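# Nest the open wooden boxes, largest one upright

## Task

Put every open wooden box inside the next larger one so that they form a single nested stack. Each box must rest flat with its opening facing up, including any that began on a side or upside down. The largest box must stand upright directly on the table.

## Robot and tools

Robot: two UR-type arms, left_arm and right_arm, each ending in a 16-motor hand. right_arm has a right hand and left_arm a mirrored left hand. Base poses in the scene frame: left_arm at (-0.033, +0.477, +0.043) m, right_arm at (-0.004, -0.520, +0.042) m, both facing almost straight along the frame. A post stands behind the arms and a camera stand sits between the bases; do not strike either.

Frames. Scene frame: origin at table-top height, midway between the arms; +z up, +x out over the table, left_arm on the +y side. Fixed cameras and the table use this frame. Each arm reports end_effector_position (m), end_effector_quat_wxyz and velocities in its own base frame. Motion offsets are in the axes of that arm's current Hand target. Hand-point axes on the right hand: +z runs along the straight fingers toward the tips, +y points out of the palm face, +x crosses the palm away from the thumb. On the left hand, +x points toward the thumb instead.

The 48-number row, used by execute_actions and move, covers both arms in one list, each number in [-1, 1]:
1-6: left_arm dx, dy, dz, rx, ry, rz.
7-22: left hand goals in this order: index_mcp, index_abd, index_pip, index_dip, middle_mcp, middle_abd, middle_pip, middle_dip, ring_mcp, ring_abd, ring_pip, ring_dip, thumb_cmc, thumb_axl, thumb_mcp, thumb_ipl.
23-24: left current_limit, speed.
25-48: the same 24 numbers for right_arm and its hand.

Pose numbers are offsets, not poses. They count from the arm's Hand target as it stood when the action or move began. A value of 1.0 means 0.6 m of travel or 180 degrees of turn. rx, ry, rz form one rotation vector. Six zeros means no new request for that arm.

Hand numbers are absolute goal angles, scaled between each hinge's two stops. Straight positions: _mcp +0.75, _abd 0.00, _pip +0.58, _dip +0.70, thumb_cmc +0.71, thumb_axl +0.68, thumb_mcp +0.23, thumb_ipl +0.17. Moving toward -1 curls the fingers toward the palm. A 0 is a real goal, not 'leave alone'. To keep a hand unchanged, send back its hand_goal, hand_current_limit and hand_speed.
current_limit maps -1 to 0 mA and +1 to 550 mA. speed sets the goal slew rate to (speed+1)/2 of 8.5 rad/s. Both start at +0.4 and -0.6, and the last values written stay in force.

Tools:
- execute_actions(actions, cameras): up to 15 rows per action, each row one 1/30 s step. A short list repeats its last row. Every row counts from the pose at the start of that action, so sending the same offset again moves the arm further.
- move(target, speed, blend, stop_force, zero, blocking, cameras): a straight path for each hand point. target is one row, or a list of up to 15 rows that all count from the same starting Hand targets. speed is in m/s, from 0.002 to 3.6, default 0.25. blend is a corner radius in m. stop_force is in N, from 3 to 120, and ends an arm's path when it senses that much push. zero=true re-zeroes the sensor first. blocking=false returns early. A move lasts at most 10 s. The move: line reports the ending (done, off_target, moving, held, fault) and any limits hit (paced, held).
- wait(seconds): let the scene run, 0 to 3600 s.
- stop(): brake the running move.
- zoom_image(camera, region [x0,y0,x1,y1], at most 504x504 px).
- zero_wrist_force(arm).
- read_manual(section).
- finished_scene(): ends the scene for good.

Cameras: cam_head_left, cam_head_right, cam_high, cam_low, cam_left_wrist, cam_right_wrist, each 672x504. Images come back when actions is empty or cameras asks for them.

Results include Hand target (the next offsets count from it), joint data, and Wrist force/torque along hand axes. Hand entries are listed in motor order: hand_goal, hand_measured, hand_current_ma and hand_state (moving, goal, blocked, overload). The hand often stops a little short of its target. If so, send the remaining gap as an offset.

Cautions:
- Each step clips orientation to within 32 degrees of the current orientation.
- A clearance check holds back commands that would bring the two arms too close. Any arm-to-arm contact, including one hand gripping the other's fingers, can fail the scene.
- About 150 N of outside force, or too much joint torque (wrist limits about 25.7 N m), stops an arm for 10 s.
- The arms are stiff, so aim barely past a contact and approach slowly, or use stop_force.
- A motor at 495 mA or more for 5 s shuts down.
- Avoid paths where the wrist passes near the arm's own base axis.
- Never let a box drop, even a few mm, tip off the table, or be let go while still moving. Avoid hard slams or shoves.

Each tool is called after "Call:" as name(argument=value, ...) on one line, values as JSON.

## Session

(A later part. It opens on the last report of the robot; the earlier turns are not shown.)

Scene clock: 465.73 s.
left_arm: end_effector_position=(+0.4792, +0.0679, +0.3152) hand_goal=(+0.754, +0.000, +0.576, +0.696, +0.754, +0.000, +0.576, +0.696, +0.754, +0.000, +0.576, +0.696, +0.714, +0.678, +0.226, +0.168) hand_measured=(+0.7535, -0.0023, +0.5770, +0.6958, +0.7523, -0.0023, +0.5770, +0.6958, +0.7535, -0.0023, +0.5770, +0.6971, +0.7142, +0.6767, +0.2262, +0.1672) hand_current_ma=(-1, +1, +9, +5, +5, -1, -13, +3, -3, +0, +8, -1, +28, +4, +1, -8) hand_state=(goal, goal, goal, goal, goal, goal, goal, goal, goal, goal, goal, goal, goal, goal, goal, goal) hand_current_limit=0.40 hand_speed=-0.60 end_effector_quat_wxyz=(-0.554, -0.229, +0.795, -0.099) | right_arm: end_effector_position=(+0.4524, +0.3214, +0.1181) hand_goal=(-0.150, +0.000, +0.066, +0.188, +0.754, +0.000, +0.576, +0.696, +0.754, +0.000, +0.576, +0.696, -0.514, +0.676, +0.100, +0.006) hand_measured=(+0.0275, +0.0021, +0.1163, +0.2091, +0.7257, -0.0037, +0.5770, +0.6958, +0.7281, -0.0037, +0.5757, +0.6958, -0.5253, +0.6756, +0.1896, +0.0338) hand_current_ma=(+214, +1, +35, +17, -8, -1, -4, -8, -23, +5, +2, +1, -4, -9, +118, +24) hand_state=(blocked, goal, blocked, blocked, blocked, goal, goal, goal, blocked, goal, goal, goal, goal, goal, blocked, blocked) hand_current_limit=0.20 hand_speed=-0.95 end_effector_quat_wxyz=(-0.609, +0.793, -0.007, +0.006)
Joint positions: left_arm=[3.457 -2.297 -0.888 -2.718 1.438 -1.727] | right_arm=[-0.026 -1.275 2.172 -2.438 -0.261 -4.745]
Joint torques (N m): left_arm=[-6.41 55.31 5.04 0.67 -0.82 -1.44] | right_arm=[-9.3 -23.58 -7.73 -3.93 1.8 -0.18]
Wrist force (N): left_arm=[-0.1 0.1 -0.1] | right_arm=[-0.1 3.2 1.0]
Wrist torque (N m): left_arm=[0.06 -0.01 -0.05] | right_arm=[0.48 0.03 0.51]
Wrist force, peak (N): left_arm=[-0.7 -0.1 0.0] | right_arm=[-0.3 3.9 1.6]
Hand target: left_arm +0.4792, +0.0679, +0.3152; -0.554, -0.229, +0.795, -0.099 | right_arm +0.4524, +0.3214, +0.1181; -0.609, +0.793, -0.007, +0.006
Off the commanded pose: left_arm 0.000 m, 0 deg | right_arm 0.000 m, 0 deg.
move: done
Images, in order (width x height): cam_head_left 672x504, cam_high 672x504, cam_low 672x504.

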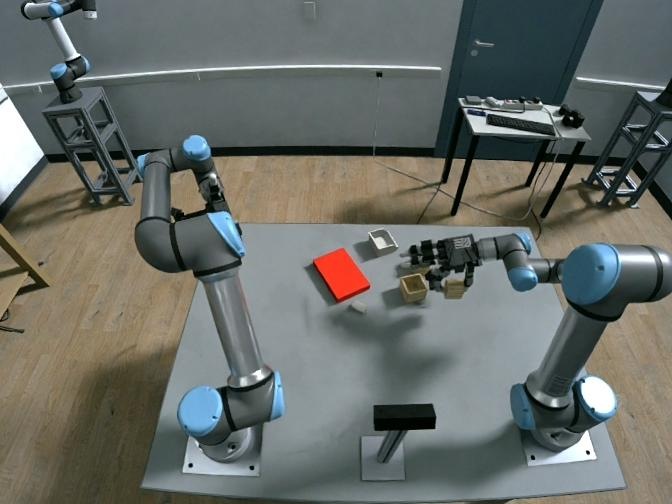

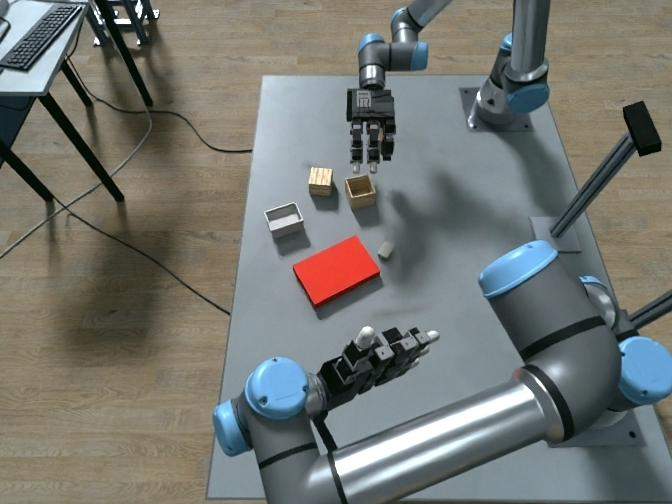

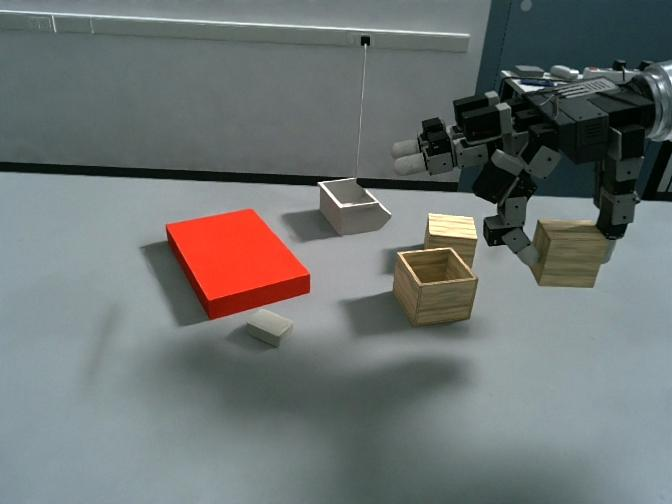

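Call:
move(target=[0,0,0,0,0,0,0.754,0,0.576,0.696,0.754,0,0.576,0.696,0.754,0,0.576,0.696,0.714,0.678,0.226,0.168,0.4,-0.6,-0.0825,0.0047,0.0013,0,0.115,-0.4293,-0.15,0,0.0657,0.1884,0.754,0,0.576,0.696,0.754,0,0.576,0.696,-0.514,0.6766,0.10,0.0054,0.2,-0.95], speed=0.15, cameras=["cam_low","cam_head_left","cam_high","cam_right_wrist"])

Call:
zoom_image(camera="cam_low", region=[430, 130, 672, 300])

Call:
zoom_image(camera="cam_high", region=[320, 80, 440, 200])

Scene clock: 485.90 s.
left_arm: end_effector_position=(+0.4792, +0.0679, +0.3152) hand_goal=(+0.754, +0.000, +0.576, +0.696, +0.754, +0.000, +0.576, +0.696, +0.754, +0.000, +0.576, +0.696, +0.714, +0.678, +0.226, +0.168) hand_measured=(+0.7535, -0.0037, +0.5770, +0.6958, +0.7535, -0.0023, +0.5757, +0.6958, +0.7523, -0.0023, +0.5770, +0.6958, +0.7142, +0.6777, +0.2262, +0.1672) hand_current_ma=(-15, +2, +10, -12, +4, -15, -2, -4, +5, +1, +10, -5, +13, -26, +16, +3) hand_state=(goal, goal, goal, goal, goal, goal, goal, goal, goal, goal, goal, goal, goal, goal, goal, goal) hand_current_limit=0.40 hand_speed=-0.60 end_effector_quat_wxyz=(-0.554, -0.229, +0.795, -0.099) | right_arm: end_effector_position=(+0.4029, +0.3223, +0.1151) hand_goal=(-0.150, +0.000, +0.066, +0.188, +0.754, +0.000, +0.576, +0.696, +0.754, +0.000, +0.576, +0.696, -0.514, +0.676, +0.100, +0.006) hand_measured=(+0.0287, +0.0095, +0.1163, +0.2104, +0.7342, +0.0036, +0.5770, +0.6958, +0.7366, +0.0036, +0.5757, +0.6958, -0.4952, +0.6798, +0.1906, +0.0347) hand_current_ma=(+212, +9, +39, +16, -4, -2, -4, -7, -15, +6, +6, +7, +10, -5, +116, +22) hand_state=(blocked, goal, blocked, blocked, blocked, goal, goal, goal, goal, goal, goal, goal, goal, goal, blocked, blocked) hand_current_limit=0.20 hand_speed=-0.95 end_effector_quat_wxyz=(-0.462, +0.611, +0.386, +0.514)
Joint positions: left_arm=[3.457 -2.297 -0.888 -2.718 1.438 -1.727] | right_arm=[-0.032 -0.741 2.496 -4.715 -0.247 -4.72]
Joint torques (N m): left_arm=[-5.77 55.03 5.83 0.39 -0.32 -1.39] | right_arm=[-5.92 -39.44 9.68 -1.77 -1.11 -1.65]
Wrist force (N): left_arm=[-0.4 -0.1 0.1] | right_arm=[-0.7 1.0 1.9]
Wrist torque (N m): left_arm=[0.02 0.03 -0.06] | right_arm=[0.02 0.18 0.44]
Wrist force, peak (N): left_arm=[-0.8 -0.1 -0.1] | right_arm=[0.1 3.7 1.1]
Hand target: left_arm +0.4792, +0.0679, +0.3152; -0.554, -0.229, +0.795, -0.099 | right_arm +0.4029, +0.3223, +0.1151; -0.462, +0.611, +0.386, +0.514
Off the commanded pose: left_arm 0.000 m, 0 deg | right_arm 0.000 m, 0 deg.
move: done
cam_right_wrist: T_world_to_cam=[[0.4137, -0.16986, -0.89443, 0.02731], [-0.80799, -0.52123, -0.27473, 0.48261], [-0.41954, 0.83634, -0.35288, 0.06049]] pos_world=[0.40403, 0.2056, 0.17836]
Images, in order (width x height): cam_head_left 672x504, cam_high 672x504, cam_low 672x504, cam_right_wrist 672x504.

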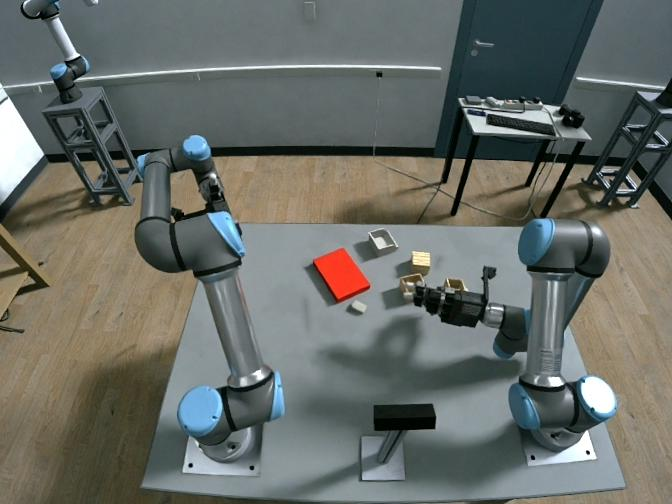

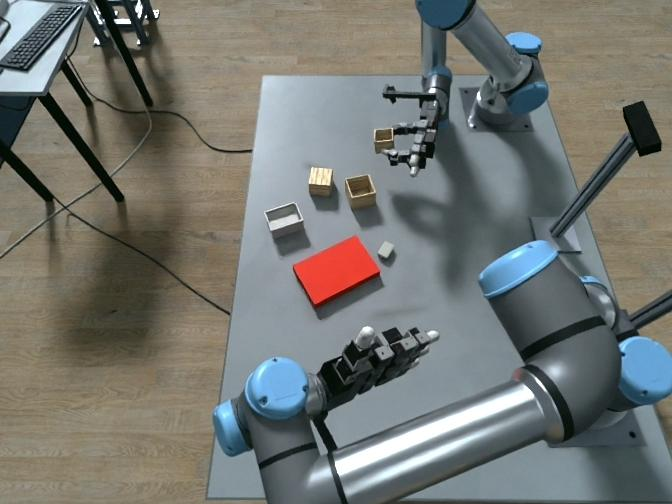

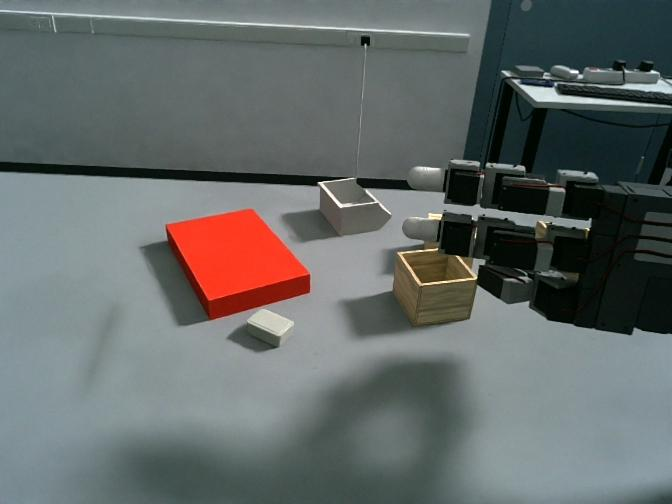

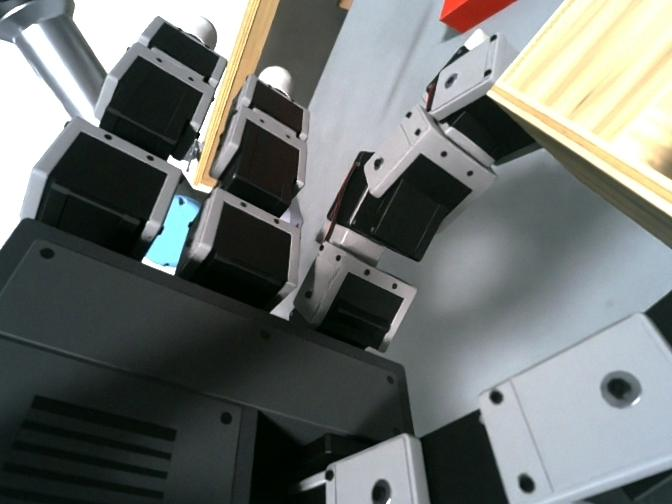

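Scaled by 2.083.

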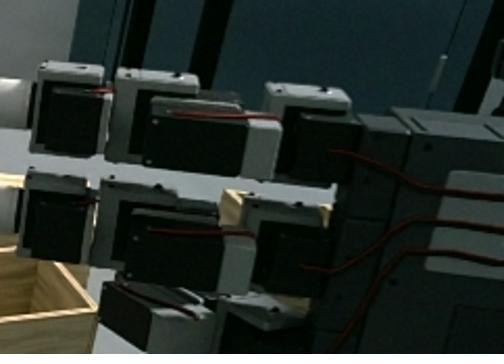

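Scaled by 4.200.

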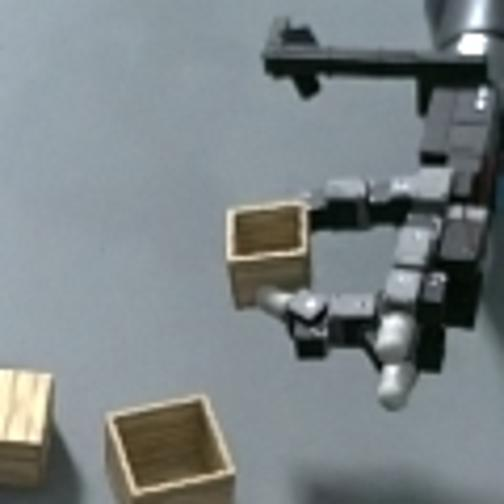

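Call:
move(target=[0,0,0,0,0,0,0.754,0,0.576,0.696,0.754,0,0.576,0.696,0.754,0,0.576,0.696,0.714,0.678,0.226,0.168,0.4,-0.6,0.0205,0.0253,0.0068,0,-0.0431,0.1610,-0.15,0,0.0657,0.1884,0.754,0,0.576,0.696,0.754,0,0.576,0.696,-0.514,0.6766,0.10,0.0054,0.2,-0.95], speed=0.15, cameras=["cam_low","cam_head_left","cam_high","cam_right_wrist"])

Call:
zoom_image(camera="cam_low", region=[430, 130, 672, 300])

Call:
zoom_image(camera="cam_high", region=[350, 100, 430, 180])

Scene clock: 539.10 s.
left_arm: end_effector_position=(+0.4792, +0.0679, +0.3152) hand_goal=(+0.754, +0.000, +0.576, +0.696, +0.754, +0.000, +0.576, +0.696, +0.754, +0.000, +0.576, +0.696, +0.714, +0.678, +0.226, +0.168) hand_measured=(+0.7535, -0.0023, +0.5770, +0.6958, +0.7535, -0.0023, +0.5770, +0.6958, +0.7535, -0.0023, +0.5770, +0.6958, +0.7142, +0.6777, +0.2262, +0.1681) hand_current_ma=(-17, -8, +18, +1, +7, -14, -1, +0, +12, -2, +12, +4, +19, -8, +16, +2) hand_state=(goal, goal, goal, goal, goal, goal, goal, goal, goal, goal, goal, goal, goal, goal, goal, goal) hand_current_limit=0.40 hand_speed=-0.60 end_effector_quat_wxyz=(-0.554, -0.229, +0.795, -0.099) | right_arm: end_effector_position=(+0.4205, +0.3220, +0.1246) hand_goal=(-0.150, +0.000, +0.066, +0.188, +0.754, +0.000, +0.576, +0.696, +0.754, +0.000, +0.576, +0.696, -0.514, +0.676, +0.100, +0.006) hand_measured=(+0.0275, +0.0095, +0.1176, +0.2104, +0.7330, +0.0036, +0.5770, +0.6958, +0.7366, +0.0036, +0.5757, +0.6958, -0.4952, +0.6798, +0.1896, +0.0347) hand_current_ma=(+213, +4, +38, +18, +0, +2, -7, -7, -18, +3, +10, +6, +14, -6, +119, +25) hand_state=(blocked, goal, blocked, blocked, blocked, goal, goal, goal, goal, goal, goal, goal, goal, goal, blocked, blocked) hand_current_limit=0.20 hand_speed=-0.95 end_effector_quat_wxyz=(-0.549, +0.721, +0.251, +0.341) end_effector_velocity=(+0.000, +0.000, -0.001) end_effector_angular_velocity=(+0.000, +0.006, -0.002)
Joint positions: left_arm=[3.457 -2.297 -0.888 -2.718 1.438 -1.727] | right_arm=[-0.029 -1.117 2.517 -3.816 -0.252 -4.741]
Joint velocities: left_arm=[within noise] | right_arm=[-0.001 0.001 0 0 -0.001 0.005]
Joint torques (N m): left_arm=[-5.68 54.43 5.97 0.26 0.23 -1.29] | right_arm=[-5.81 -19.33 0.11 -3.37 2.72 1.98]
Wrist force (N): left_arm=[-0.3 0.1 0.0] | right_arm=[-0.3 2.8 1.7]
Wrist torque (N m): left_arm=[0.04 0.02 -0.06] | right_arm=[0.33 0.08 0.43]
Wrist force, peak (N): left_arm=[-0.7 0.2 -0.4] | right_arm=[-0.2 2.7 1.9]
Hand target: left_arm +0.4792, +0.0679, +0.3152; -0.554, -0.229, +0.795, -0.099 | right_arm +0.4205, +0.3220, +0.1245; -0.549, +0.721, +0.251, +0.340
Off the commanded pose: left_arm 0.000 m, 0 deg | right_arm 0.000 m, 0 deg.
move: done
cam_right_wrist: T_world_to_cam=[[-0.08862, -0.16096, -0.98297, 0.24783], [-0.83821, -0.52107, 0.16089, 0.45772], [-0.53809, 0.8382, -0.08875, 0.08782]] pos_world=[0.45289, 0.20478, 0.17776]
Images, in order (width x height): cam_head_left 672x504, cam_high 672x504, cam_low 672x504, cam_right_wrist 672x504.

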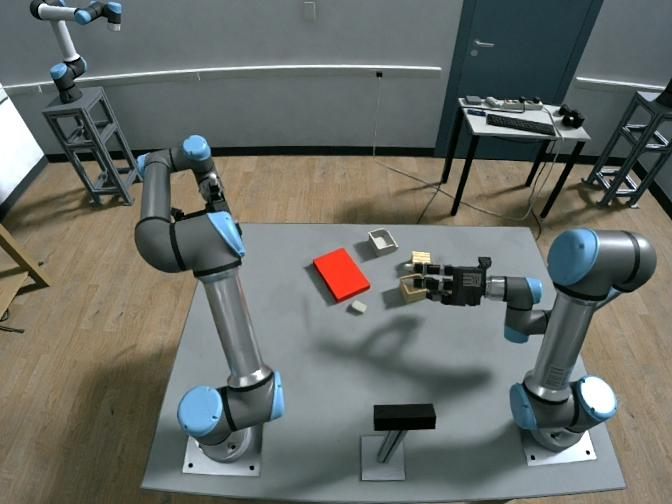

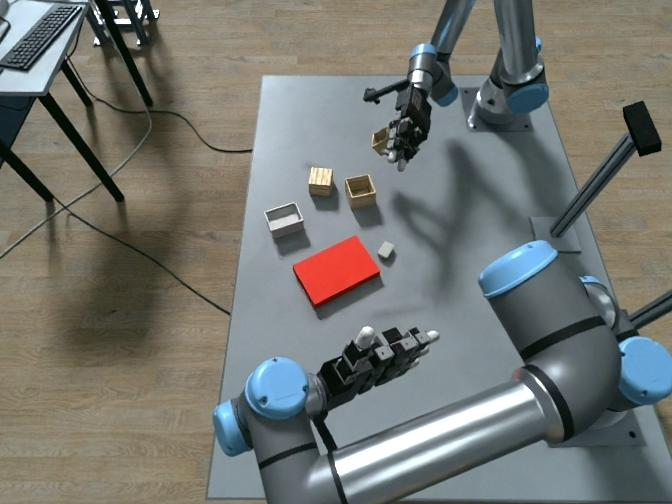

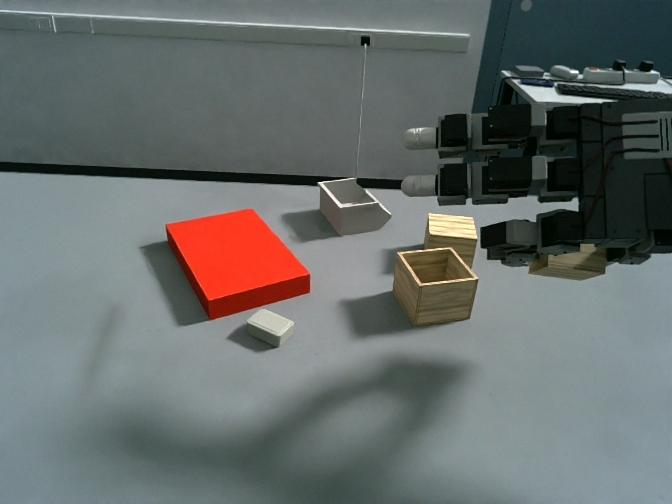

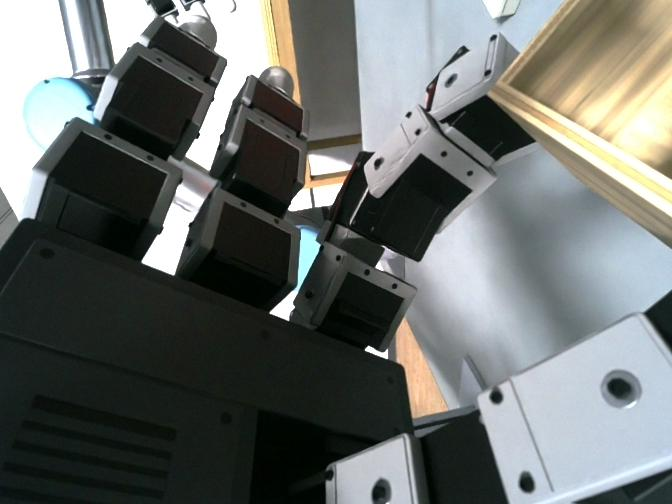

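Scaled by 2.083.

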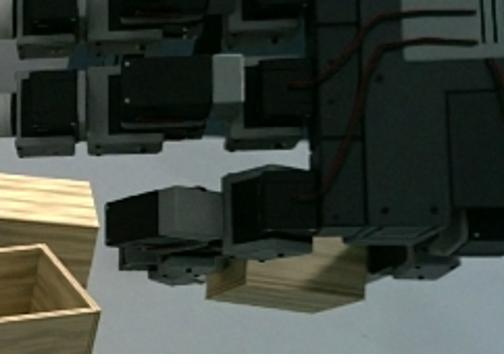

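Scaled by 6.300.

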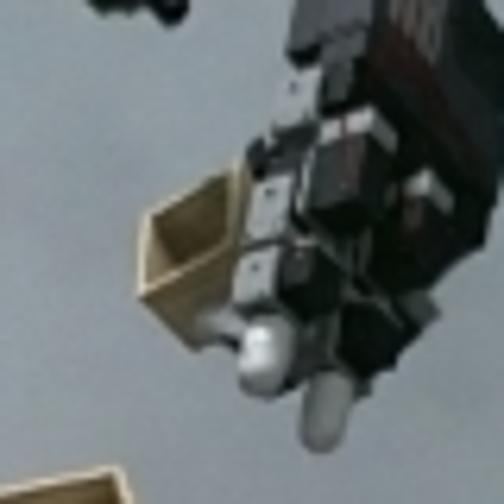

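Call:
move(target=[0,0,0,0,0,0,0.754,0,0.576,0.696,0.754,0,0.576,0.696,0.754,0,0.576,0.696,0.714,0.678,0.226,0.168,0.4,-0.6,-0.1136,0.0921,0.0246,0,0,0,-0.15,0,0.0657,0.1884,0.754,0,0.576,0.696,0.754,0,0.576,0.696,-0.514,0.6766,0.10,0.0054,0.2,-0.95], speed=0.1, cameras=["cam_low","cam_head_left","cam_high"])

Call:
zoom_image(camera="cam_low", region=[430, 200, 672, 400])

Call:
zoom_image(camera="cam_high", region=[350, 110, 430, 190])

Scene clock: 574.20 s.
left_arm: end_effector_position=(+0.4792, +0.0679, +0.3152) hand_goal=(+0.754, +0.000, +0.576, +0.696, +0.754, +0.000, +0.576, +0.696, +0.754, +0.000, +0.576, +0.696, +0.714, +0.678, +0.226, +0.168) hand_measured=(+0.7535, -0.0037, +0.5757, +0.6958, +0.7535, -0.0023, +0.5770, +0.6958, +0.7535, -0.0023, +0.5770, +0.6958, +0.7142, +0.6777, +0.2262, +0.1672) hand_current_ma=(+3, -1, +8, +5, +12, -15, -1, +8, +4, +12, -4, -9, +17, -7, +14, +13) hand_state=(goal, goal, goal, goal, goal, goal, goal, goal, goal, goal, goal, goal, goal, goal, goal, goal) hand_current_limit=0.40 hand_speed=-0.60 end_effector_quat_wxyz=(-0.554, -0.229, +0.795, -0.099) | right_arm: end_effector_position=(+0.4206, +0.3220, +0.0356) hand_goal=(-0.150, +0.000, +0.066, +0.188, +0.754, +0.000, +0.576, +0.696, +0.754, +0.000, +0.576, +0.696, -0.514, +0.676, +0.100, +0.006) hand_measured=(+0.0275, +0.0095, +0.1176, +0.2091, +0.7342, +0.0036, +0.5770, +0.6958, +0.7366, +0.0036, +0.5770, +0.6958, -0.4964, +0.6788, +0.1896, +0.0347) hand_current_ma=(+215, +5, +34, +15, -3, -4, -4, -8, -13, +4, +4, +7, +13, -12, +118, +26) hand_state=(blocked, goal, blocked, blocked, blocked, goal, goal, goal, goal, goal, goal, goal, goal, goal, blocked, blocked) hand_current_limit=0.20 hand_speed=-0.95 end_effector_quat_wxyz=(-0.549, +0.721, +0.251, +0.341)
Joint positions: left_arm=[3.457 -2.297 -0.888 -2.718 1.438 -1.727] | right_arm=[-0.03 -0.768 2.473 -4.122 -0.252 -4.741]
Joint torques (N m): left_arm=[-5.78 54.21 6.22 0.36 0.54 -1.05] | right_arm=[9.14 -28.34 8.19 -0.46 0.25 -1.64]
Wrist force (N): left_arm=[-0.4 0.3 0.0] | right_arm=[-0.2 2.6 1.7]
Wrist torque (N m): left_arm=[0.07 0.03 -0.07] | right_arm=[0.32 0.07 0.50]
Wrist force, peak (N): left_arm=[-0.7 0.2 -0.1] | right_arm=[-1.3 3.5 2.3]
Hand target: left_arm +0.4792, +0.0679, +0.3152; -0.554, -0.229, +0.795, -0.099 | right_arm +0.4206, +0.3220, +0.0355; -0.549, +0.721, +0.251, +0.340
Off the commanded pose: left_arm 0.000 m, 0 deg | right_arm 0.000 m, 0 deg.
move: done
Images, in order (width x height): cam_head_left 672x504, cam_high 672x504, cam_low 672x504.

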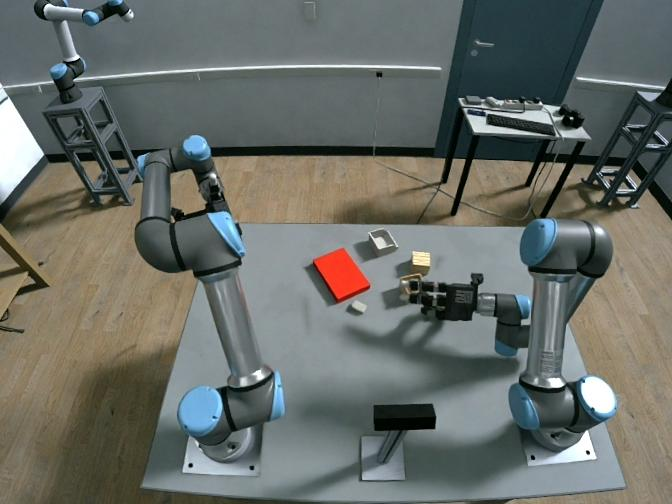

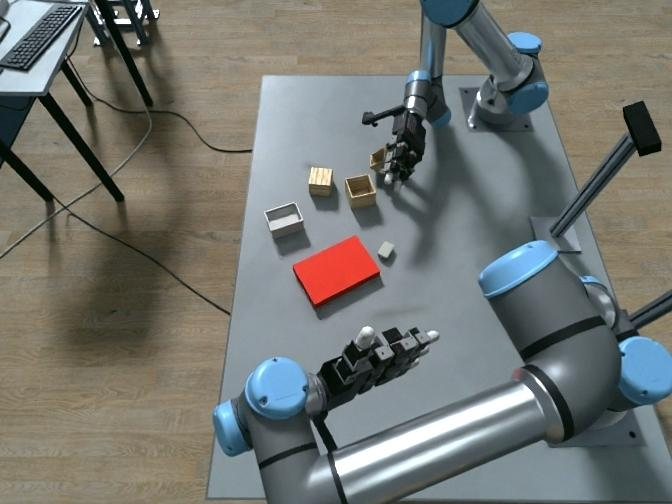

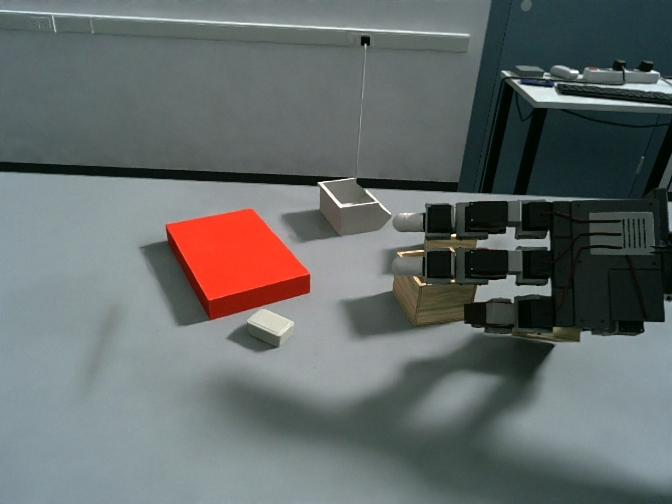

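Scaled by 2.083.

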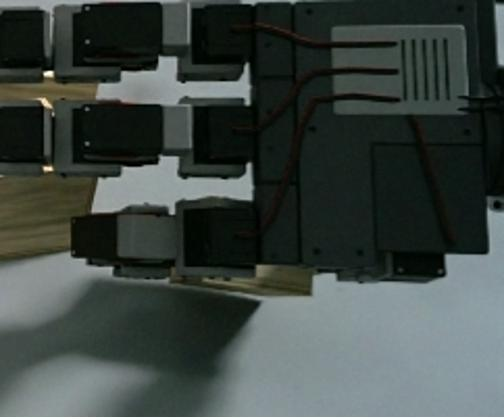

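Scaled by 6.300.

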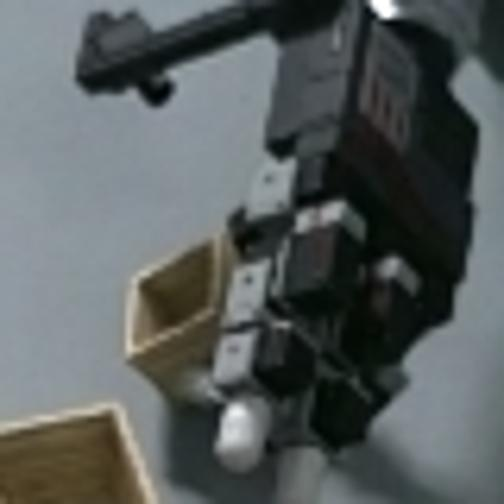

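Call:
move(target=[0,0,0,0,0,0,0.754,0,0.576,0.696,0.754,0,0.576,0.696,0.754,0,0.576,0.696,0.714,0.678,0.226,0.168,0.4,-0.6,-0.0153,0.0124,0.0033,0,0,0,-0.15,0,0.0657,0.1884,0.754,0,0.576,0.696,0.754,0,0.576,0.696,-0.514,0.6766,0.10,0.0054,0.2,-0.95], speed=0.01, stop_force=3)

Scene clock: 579.10 s.
left_arm: end_effector_position=(+0.4792, +0.0679, +0.3152) hand_goal=(+0.754, +0.000, +0.576, +0.696, +0.754, +0.000, +0.576, +0.696, +0.754, +0.000, +0.576, +0.696, +0.714, +0.678, +0.226, +0.168) hand_measured=(+0.7535, -0.0037, +0.5770, +0.6958, +0.7535, -0.0023, +0.5770, +0.6958, +0.7535, -0.0023, +0.5770, +0.6958, +0.7142, +0.6767, +0.2252, +0.1681) hand_current_ma=(-1, -11, +8, -10, +17, +4, -2, +8, -9, -4, +14, +0, +20, -6, +11, -2) hand_state=(goal, goal, goal, goal, goal, goal, goal, goal, goal, goal, goal, goal, goal, goal, goal, goal) hand_current_limit=0.40 hand_speed=-0.60 end_effector_quat_wxyz=(-0.554, -0.229, +0.795, -0.099) | right_arm: end_effector_position=(+0.4205, +0.3220, +0.0301) hand_goal=(-0.150, +0.000, +0.066, +0.188, +0.754, +0.000, +0.576, +0.696, +0.754, +0.000, +0.576, +0.696, -0.514, +0.676, +0.100, +0.006) hand_measured=(+0.0275, +0.0036, +0.1176, +0.2091, +0.7342, +0.0036, +0.5770, +0.6971, +0.7366, +0.0036, +0.5770, +0.6958, -0.5203, +0.6756, +0.1896, +0.0347) hand_current_ma=(+214, +4, +39, +14, -5, +3, -3, -4, -13, +8, +10, +8, -1, -10, +122, +26) hand_state=(blocked, goal, blocked, blocked, blocked, goal, goal, goal, goal, goal, goal, goal, goal, goal, blocked, blocked) hand_current_limit=0.20 hand_speed=-0.95 end_effector_quat_wxyz=(-0.549, +0.721, +0.251, +0.340)
Joint positions: left_arm=[3.457 -2.297 -0.888 -2.718 1.438 -1.727] | right_arm=[-0.03 -0.748 2.468 -4.137 -0.252 -4.741]
Joint torques (N m): left_arm=[-5.5 55.25 6.12 0.28 0.83 -0.91] | right_arm=[6.84 -45.75 8.03 -0.04 1.43 0.12]
Wrist force (N): left_arm=[-0.7 0.2 0.1] | right_arm=[0.1 2.1 1.9]
Wrist torque (N m): left_arm=[0.05 0.08 -0.10] | right_arm=[0.27 0.05 0.53]
Wrist force, peak (N): left_arm=[-0.8 0.1 0.0] | right_arm=[-0.2 2.8 2.1]
Hand target: left_arm +0.4792, +0.0679, +0.3152; -0.554, -0.229, +0.795, -0.099 | right_arm +0.4206, +0.3220, +0.0301; -0.549, +0.721, +0.251, +0.340 (not the last commanded pose)
Off the commanded pose: left_arm 0.000 m, 0 deg | right_arm 0.007 m, 0 deg.
move: contact (right_arm)

Call:
move(target=[[0,0,0,0,0,0,0.754,0,0.576,0.696,0.754,0,0.576,0.696,0.754,0,0.576,0.696,0.714,0.678,0.226,0.168,0.4,-0.6,-0.0149,-0.0058,-0.0016,0,0,0,-0.15,0,0.0657,0.1884,0.754,0,0.576,0.696,0.754,0,0.576,0.696,-0.514,0.6766,0.10,0.0054,0.2,-0.95],[0,0,0,0,0,0,0.754,0,0.576,0.696,0.754,0,0.576,0.696,0.754,0,0.576,0.696,0.714,0.678,0.226,0.168,0.4,-0.6,-0.028,-0.0097,-0.0026,0,0,0,-0.15,0,0.0657,0.1884,0.754,0,0.576,0.696,0.754,0,0.576,0.696,-0.514,0.6766,0.10,0.0054,0.2,-0.95],[0,0,0,0,0,0,0.754,0,0.576,0.696,0.754,0,0.576,0.696,0.754,0,0.576,0.696,0.714,0.678,0.226,0.168,0.4,-0.6,-0.0432,-0.0134,-0.0036,0,0,0,-0.15,0,0.0657,0.1884,0.754,0,0.576,0.696,0.754,0,0.576,0.696,-0.514,0.6766,0.10,0.0054,0.2,-0.95]], speed=0.02, blend=0.003, cameras=["cam_low","cam_head_left","cam_high"])

Call:
zoom_image(camera="cam_low", region=[430, 200, 672, 400])

Call:
zoom_image(camera="cam_high", region=[350, 110, 430, 190])

Scene clock: 597.97 s.
left_arm: end_effector_position=(+0.4792, +0.0679, +0.3152) hand_goal=(+0.754, +0.000, +0.576, +0.696, +0.754, +0.000, +0.576, +0.696, +0.754, +0.000, +0.576, +0.696, +0.714, +0.678, +0.226, +0.168) hand_measured=(+0.7535, -0.0023, +0.5770, +0.6971, +0.7535, -0.0023, +0.5770, +0.6971, +0.7535, -0.0023, +0.5757, +0.6958, +0.7142, +0.6767, +0.2262, +0.1681) hand_current_ma=(-1, +10, +1, -15, +1, -9, -14, +7, +0, +9, +3, +6, +14, -9, -2, +7) hand_state=(goal, goal, goal, goal, goal, goal, goal, goal, goal, goal, goal, goal, goal, goal, goal, goal) hand_current_limit=0.40 hand_speed=-0.60 end_effector_quat_wxyz=(-0.554, -0.229, +0.795, -0.099) | right_arm: end_effector_position=(+0.3974, +0.3224, +0.0155) hand_goal=(-0.150, +0.000, +0.066, +0.188, +0.754, +0.000, +0.576, +0.696, +0.754, +0.000, +0.576, +0.696, -0.514, +0.676, +0.100, +0.006) hand_measured=(+0.0275, -0.0301, +0.1163, +0.2091, +0.7342, +0.0036, +0.5770, +0.6958, +0.7366, +0.0021, +0.5757, +0.6958, -0.5266, +0.6756, +0.1906, +0.0347) hand_current_ma=(+212, -4, +35, +12, +0, -2, -7, -9, -19, +11, +6, +6, -1, -7, +118, +30) hand_state=(blocked, blocked, blocked, blocked, blocked, goal, goal, goal, goal, goal, goal, goal, goal, goal, blocked, blocked) hand_current_limit=0.20 hand_speed=-0.95 end_effector_quat_wxyz=(-0.549, +0.721, +0.251, +0.340)
Joint positions: left_arm=[3.457 -2.297 -0.888 -2.718 1.438 -1.727] | right_arm=[-0.03 -0.674 2.509 -4.248 -0.252 -4.744]
Joint torques (N m): left_arm=[-5.94 54.66 5.78 0.27 1.3 -0.93] | right_arm=[-8.07 -45.54 -2.12 -0.14 1.7 2.05]
Wrist force (N): left_arm=[-0.4 0.0 -0.2] | right_arm=[1.4 0.9 1.7]
Wrist torque (N m): left_arm=[0.05 0.04 -0.08] | right_arm=[0.15 -0.03 0.36]
Wrist force, peak (N): left_arm=[-0.8 -0.1 -0.1] | right_arm=[-0.5 2.9 2.1]
Hand target: left_arm +0.4792, +0.0679, +0.3152; -0.554, -0.229, +0.795, -0.099 | right_arm +0.3975, +0.3224, +0.0155; -0.549, +0.721, +0.251, +0.340
Off the commanded pose: left_arm 0.000 m, 0 deg | right_arm 0.000 m, 0 deg.
move: done
Images, in order (width x height): cam_head_left 672x504, cam_high 672x504, cam_low 672x504.

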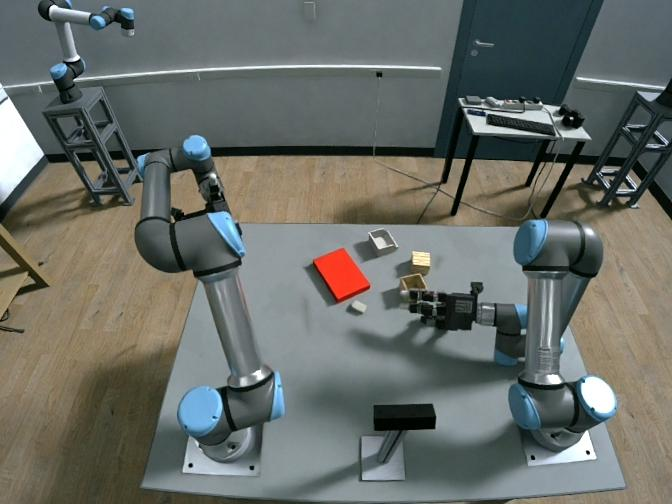

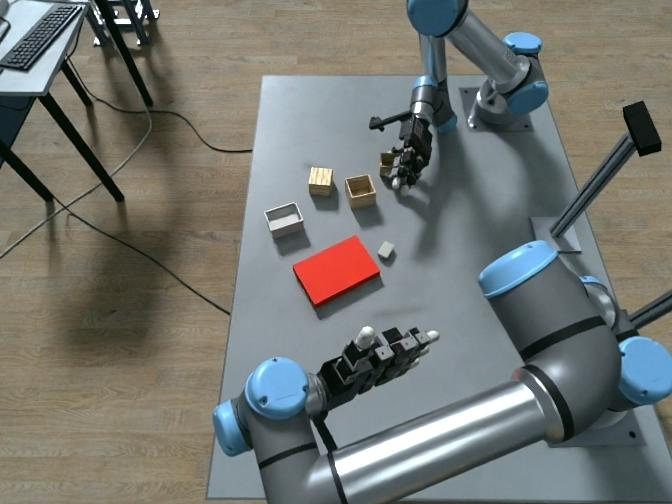

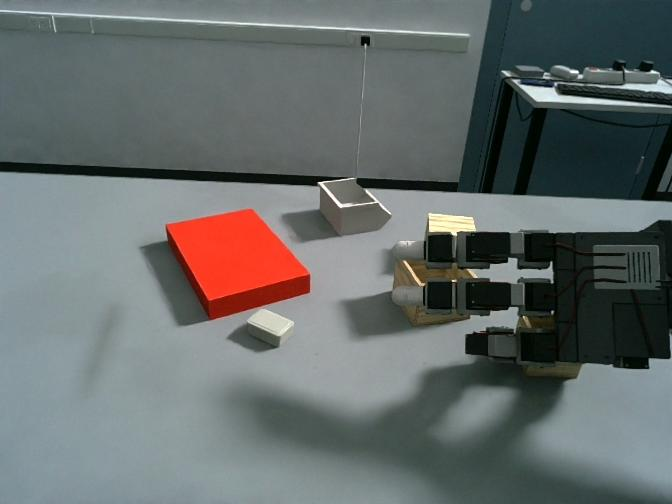

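Scaled by 2.083.

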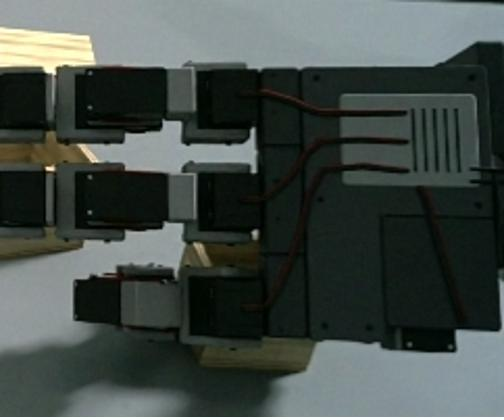

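Scaled by 6.300.

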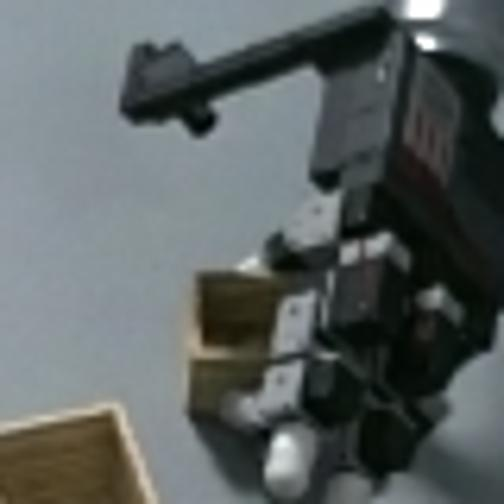

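Call:
move(target=[0,0,0,0,0,0,0.754,0,0.576,0.696,0.754,0,0.576,0.696,0.754,0,0.576,0.696,0.714,0.678,0.226,0.168,0.4,-0.6,0,0,0,0,0,0,0.2466,0,0.0657,0.1884,0.754,0,0.576,0.696,0.754,0,0.576,0.696,-0.514,0.6766,0.3146,0.0054,0.2,-0.9], speed=0.02, cameras=["cam_low","cam_head_left","cam_high"])

Call:
zoom_image(camera="cam_low", region=[430, 200, 672, 400])

Call:
zoom_image(camera="cam_high", region=[350, 110, 430, 190])

Scene clock: 606.00 s.
left_arm: end_effector_position=(+0.4792, +0.0679, +0.3152) hand_goal=(+0.754, +0.000, +0.576, +0.696, +0.754, +0.000, +0.576, +0.696, +0.754, +0.000, +0.576, +0.696, +0.714, +0.678, +0.226, +0.168) hand_measured=(+0.7535, -0.0023, +0.5770, +0.6958, +0.7535, -0.0023, +0.5770, +0.6958, +0.7535, -0.0023, +0.5757, +0.6958, +0.7142, +0.6777, +0.2262, +0.1672) hand_current_ma=(-12, +5, +14, -9, +6, -10, -7, +8, +1, +1, +1, -12, +11, +8, +1, +5) hand_state=(goal, goal, goal, goal, goal, goal, goal, goal, goal, goal, goal, goal, goal, goal, goal, goal) hand_current_limit=0.40 hand_speed=-0.60 end_effector_quat_wxyz=(-0.554, -0.229, +0.795, -0.099) | right_arm: end_effector_position=(+0.3975, +0.3224, +0.0155) hand_goal=(+0.246, +0.000, +0.066, +0.188, +0.754, +0.000, +0.576, +0.696, +0.754, +0.000, +0.576, +0.696, -0.514, +0.676, +0.314, +0.006) hand_measured=(+0.2192, -0.0008, +0.0753, +0.1976, +0.7342, +0.0036, +0.5770, +0.6958, +0.7366, +0.0036, +0.5757, +0.6958, -0.5052, +0.6788, +0.3044, +0.0128) hand_current_ma=(-26, +4, +1, +8, -2, -1, -9, -5, -14, +10, +3, +9, +9, -6, -8, +2) hand_state=(blocked, goal, goal, goal, blocked, goal, goal, goal, goal, goal, goal, goal, goal, goal, goal, goal) hand_current_limit=0.20 hand_speed=-0.90 end_effector_quat_wxyz=(-0.549, +0.721, +0.251, +0.340)
Joint positions: left_arm=[3.457 -2.297 -0.888 -2.718 1.438 -1.727] | right_arm=[-0.03 -0.675 2.508 -4.248 -0.252 -4.744]
Joint torques (N m): left_arm=[-6.22 54.22 5.65 0.36 1.22 -0.78] | right_arm=[5.6 -45.28 -1.06 -0.68 0.71 -1.24]
Wrist force (N): left_arm=[-0.4 0.2 0.1] | right_arm=[-0.3 2.4 1.6]
Wrist torque (N m): left_arm=[0.04 0.03 -0.07] | right_arm=[0.29 0.09 0.37]
Wrist force, peak (N): left_arm=[-0.7 0.3 -0.1] | right_arm=[-0.2 2.6 1.8]
Hand target: left_arm +0.4792, +0.0679, +0.3152; -0.554, -0.229, +0.795, -0.099 | right_arm +0.3975, +0.3224, +0.0155; -0.549, +0.721, +0.251, +0.340
Off the commanded pose: left_arm 0.000 m, 0 deg | right_arm 0.000 m, 0 deg.
move: done
Images, in order (width x height): cam_head_left 672x504, cam_high 672x504, cam_low 672x504.

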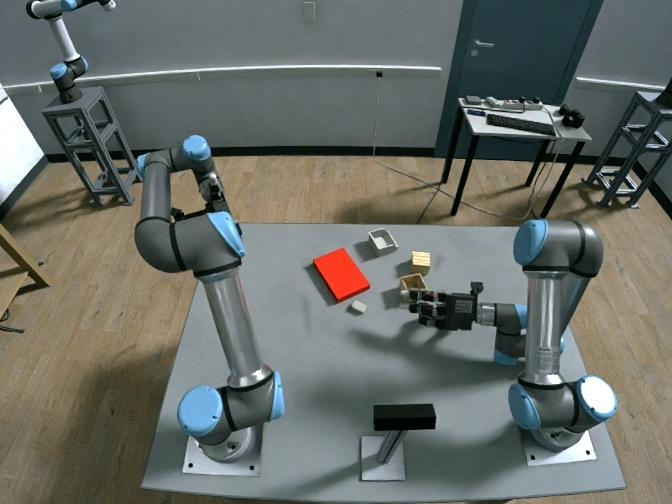

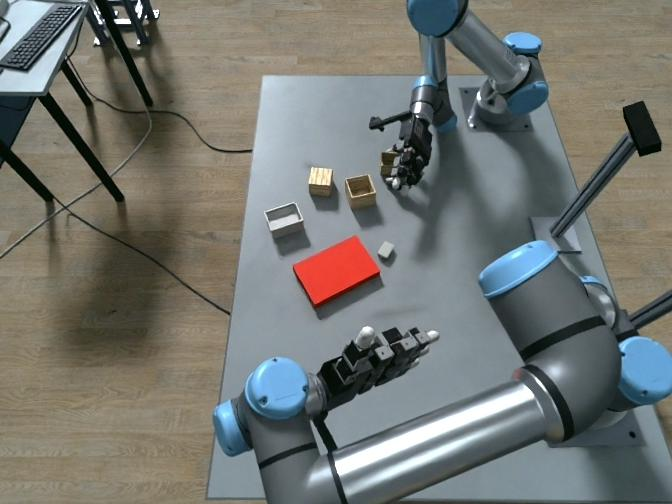

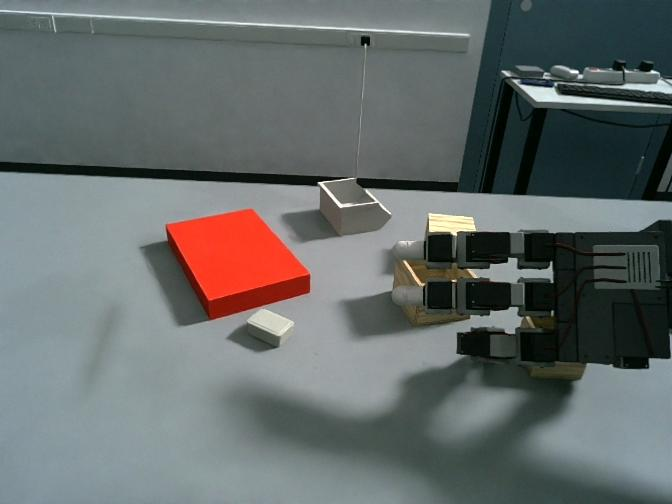

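Scaled by 2.083.

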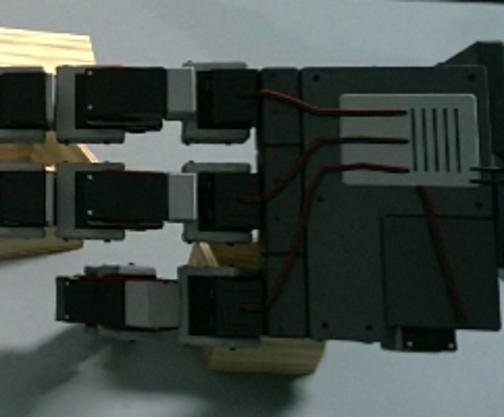

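Scaled by 6.300.

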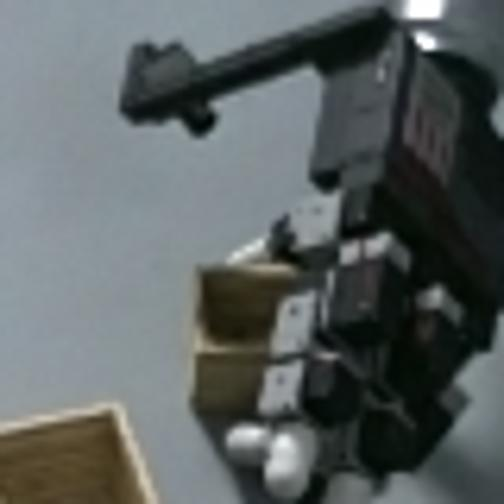

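Call:
move(target=[[0,0,0,0,0,0,0.754,0,0.576,0.696,0.754,0,0.576,0.696,0.754,0,0.576,0.696,0.714,0.678,0.226,0.168,0.4,-0.6,0,-0.161,-0.0431,0,0,0,0.2466,0,0.0657,0.1884,0.754,0,0.576,0.696,0.754,0,0.576,0.696,-0.514,0.6766,0.36,0.0054,0.2,-0.9],[0,0,0,0,0,0,0.754,0,0.576,0.696,0.754,0,0.576,0.696,0.754,0,0.576,0.696,0.714,0.678,0.226,0.168,0.4,-0.6,0.4265,0.1502,0.1653,-0.01285,-0.04522,0.27524,0.2466,0,0.0657,0.1884,0.754,0,0.576,0.696,0.754,0,0.576,0.696,-0.514,0.6766,0.36,0.0054,0.2,-0.9]], speed=[0.1,0.3], blend=0.01, cameras=["cam_low","cam_head_left","cam_high"])

Call:
zoom_image(camera="cam_low", region=[380, 200, 620, 400])

Call:
zoom_image(camera="cam_high", region=[300, 110, 420, 210])

Scene clock: 657.60 s.
left_arm: end_effector_position=(+0.4792, +0.0679, +0.3152) hand_goal=(+0.754, +0.000, +0.576, +0.696, +0.754, +0.000, +0.576, +0.696, +0.754, +0.000, +0.576, +0.696, +0.714, +0.678, +0.226, +0.168) hand_measured=(+0.7523, -0.0023, +0.5757, +0.6958, +0.7535, -0.0023, +0.5770, +0.6958, +0.7535, -0.0023, +0.5770, +0.6958, +0.7142, +0.6777, +0.2252, +0.1672) hand_current_ma=(-6, +3, +4, -6, +7, -34, +10, -8, -4, -4, +8, -14, +17, -4, +5, +16) hand_state=(goal, goal, goal, goal, goal, goal, goal, goal, goal, goal, goal, goal, goal, goal, goal, goal) hand_current_limit=0.40 hand_speed=-0.60 end_effector_quat_wxyz=(-0.554, -0.229, +0.795, -0.099) | right_arm: end_effector_position=(+0.6495, +0.3905, +0.1394) hand_goal=(+0.246, +0.000, +0.066, +0.188, +0.754, +0.000, +0.576, +0.696, +0.754, +0.000, +0.576, +0.696, -0.514, +0.676, +0.360, +0.006) hand_measured=(+0.2192, -0.0052, +0.0740, +0.1976, +0.7306, -0.0037, +0.5770, +0.6958, +0.7330, -0.0037, +0.5757, +0.6958, -0.5127, +0.6756, +0.3489, +0.0071) hand_current_ma=(-26, +0, +3, +7, -6, -5, -6, -7, -19, +5, +7, +6, +3, -11, -6, -1) hand_state=(blocked, goal, goal, goal, blocked, goal, goal, goal, blocked, goal, goal, goal, goal, goal, goal, goal) hand_current_limit=0.20 hand_speed=-0.90 end_effector_quat_wxyz=(-0.608, +0.792, -0.043, +0.034)
Joint positions: left_arm=[3.457 -2.297 -0.888 -2.718 1.438 -1.727] | right_arm=[0.085 -0.835 1.543 -2.908 -0.325 -4.059]
Joint torques (N m): left_arm=[-6.72 53.85 6.36 0.23 1.26 -0.77] | right_arm=[-7 -44.08 -22.35 -0.83 0.29 1.79]
Wrist force (N): left_arm=[-0.5 0.0 0.1] | right_arm=[-0.1 2.6 1.2]
Wrist torque (N m): left_arm=[0.03 0.04 -0.08] | right_arm=[0.39 -0.01 0.32]
Wrist force, peak (N): left_arm=[-0.8 0.0 0.1] | right_arm=[-0.4 4.0 1.9]
Hand target: left_arm +0.4792, +0.0679, +0.3152; -0.554, -0.229, +0.795, -0.099 | right_arm +0.6495, +0.3904, +0.1393; -0.608, +0.792, -0.043, +0.034
Off the commanded pose: left_arm 0.000 m, 0 deg | right_arm 0.000 m, 0 deg.
move: done
Images, in order (width x height): cam_head_left 672x504, cam_high 672x504, cam_low 672x504.

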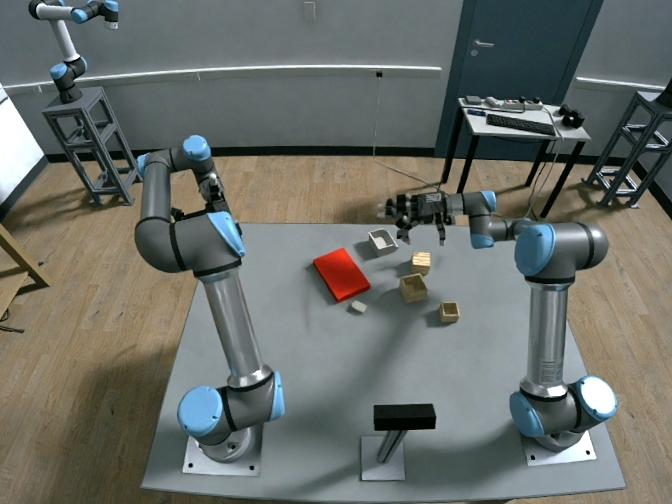

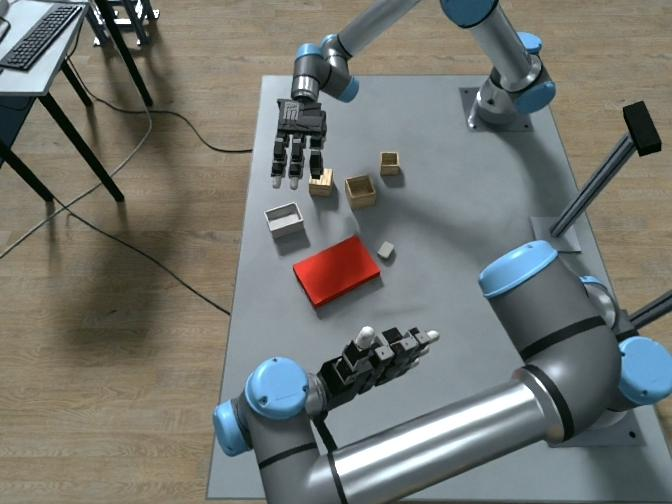

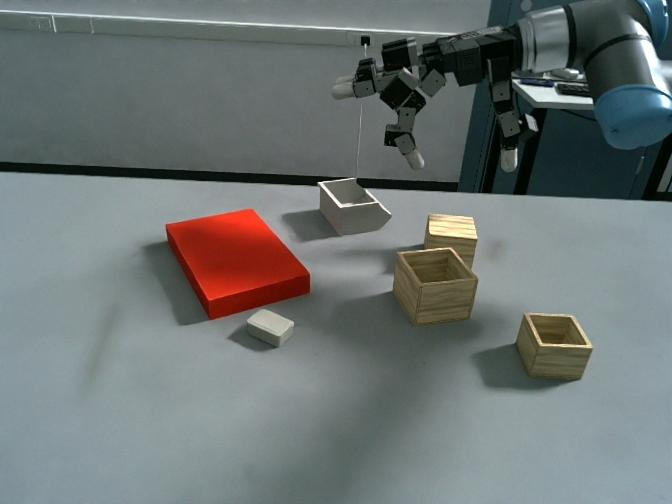

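Scaled by 2.100.

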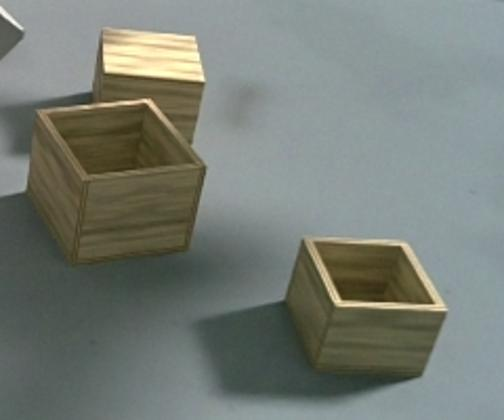

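Scaled by 4.200.

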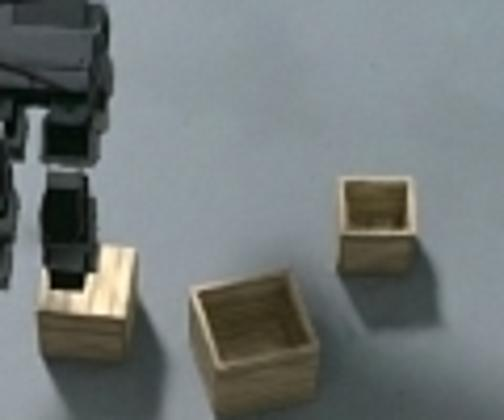

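Call:
zoom_image(camera="cam_low", region=[510, 305, 600, 385])

Scaled by 5.600.

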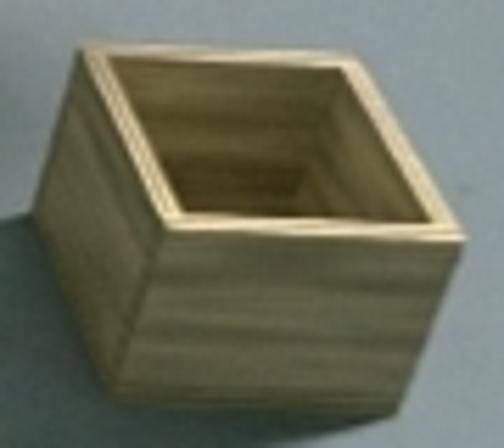

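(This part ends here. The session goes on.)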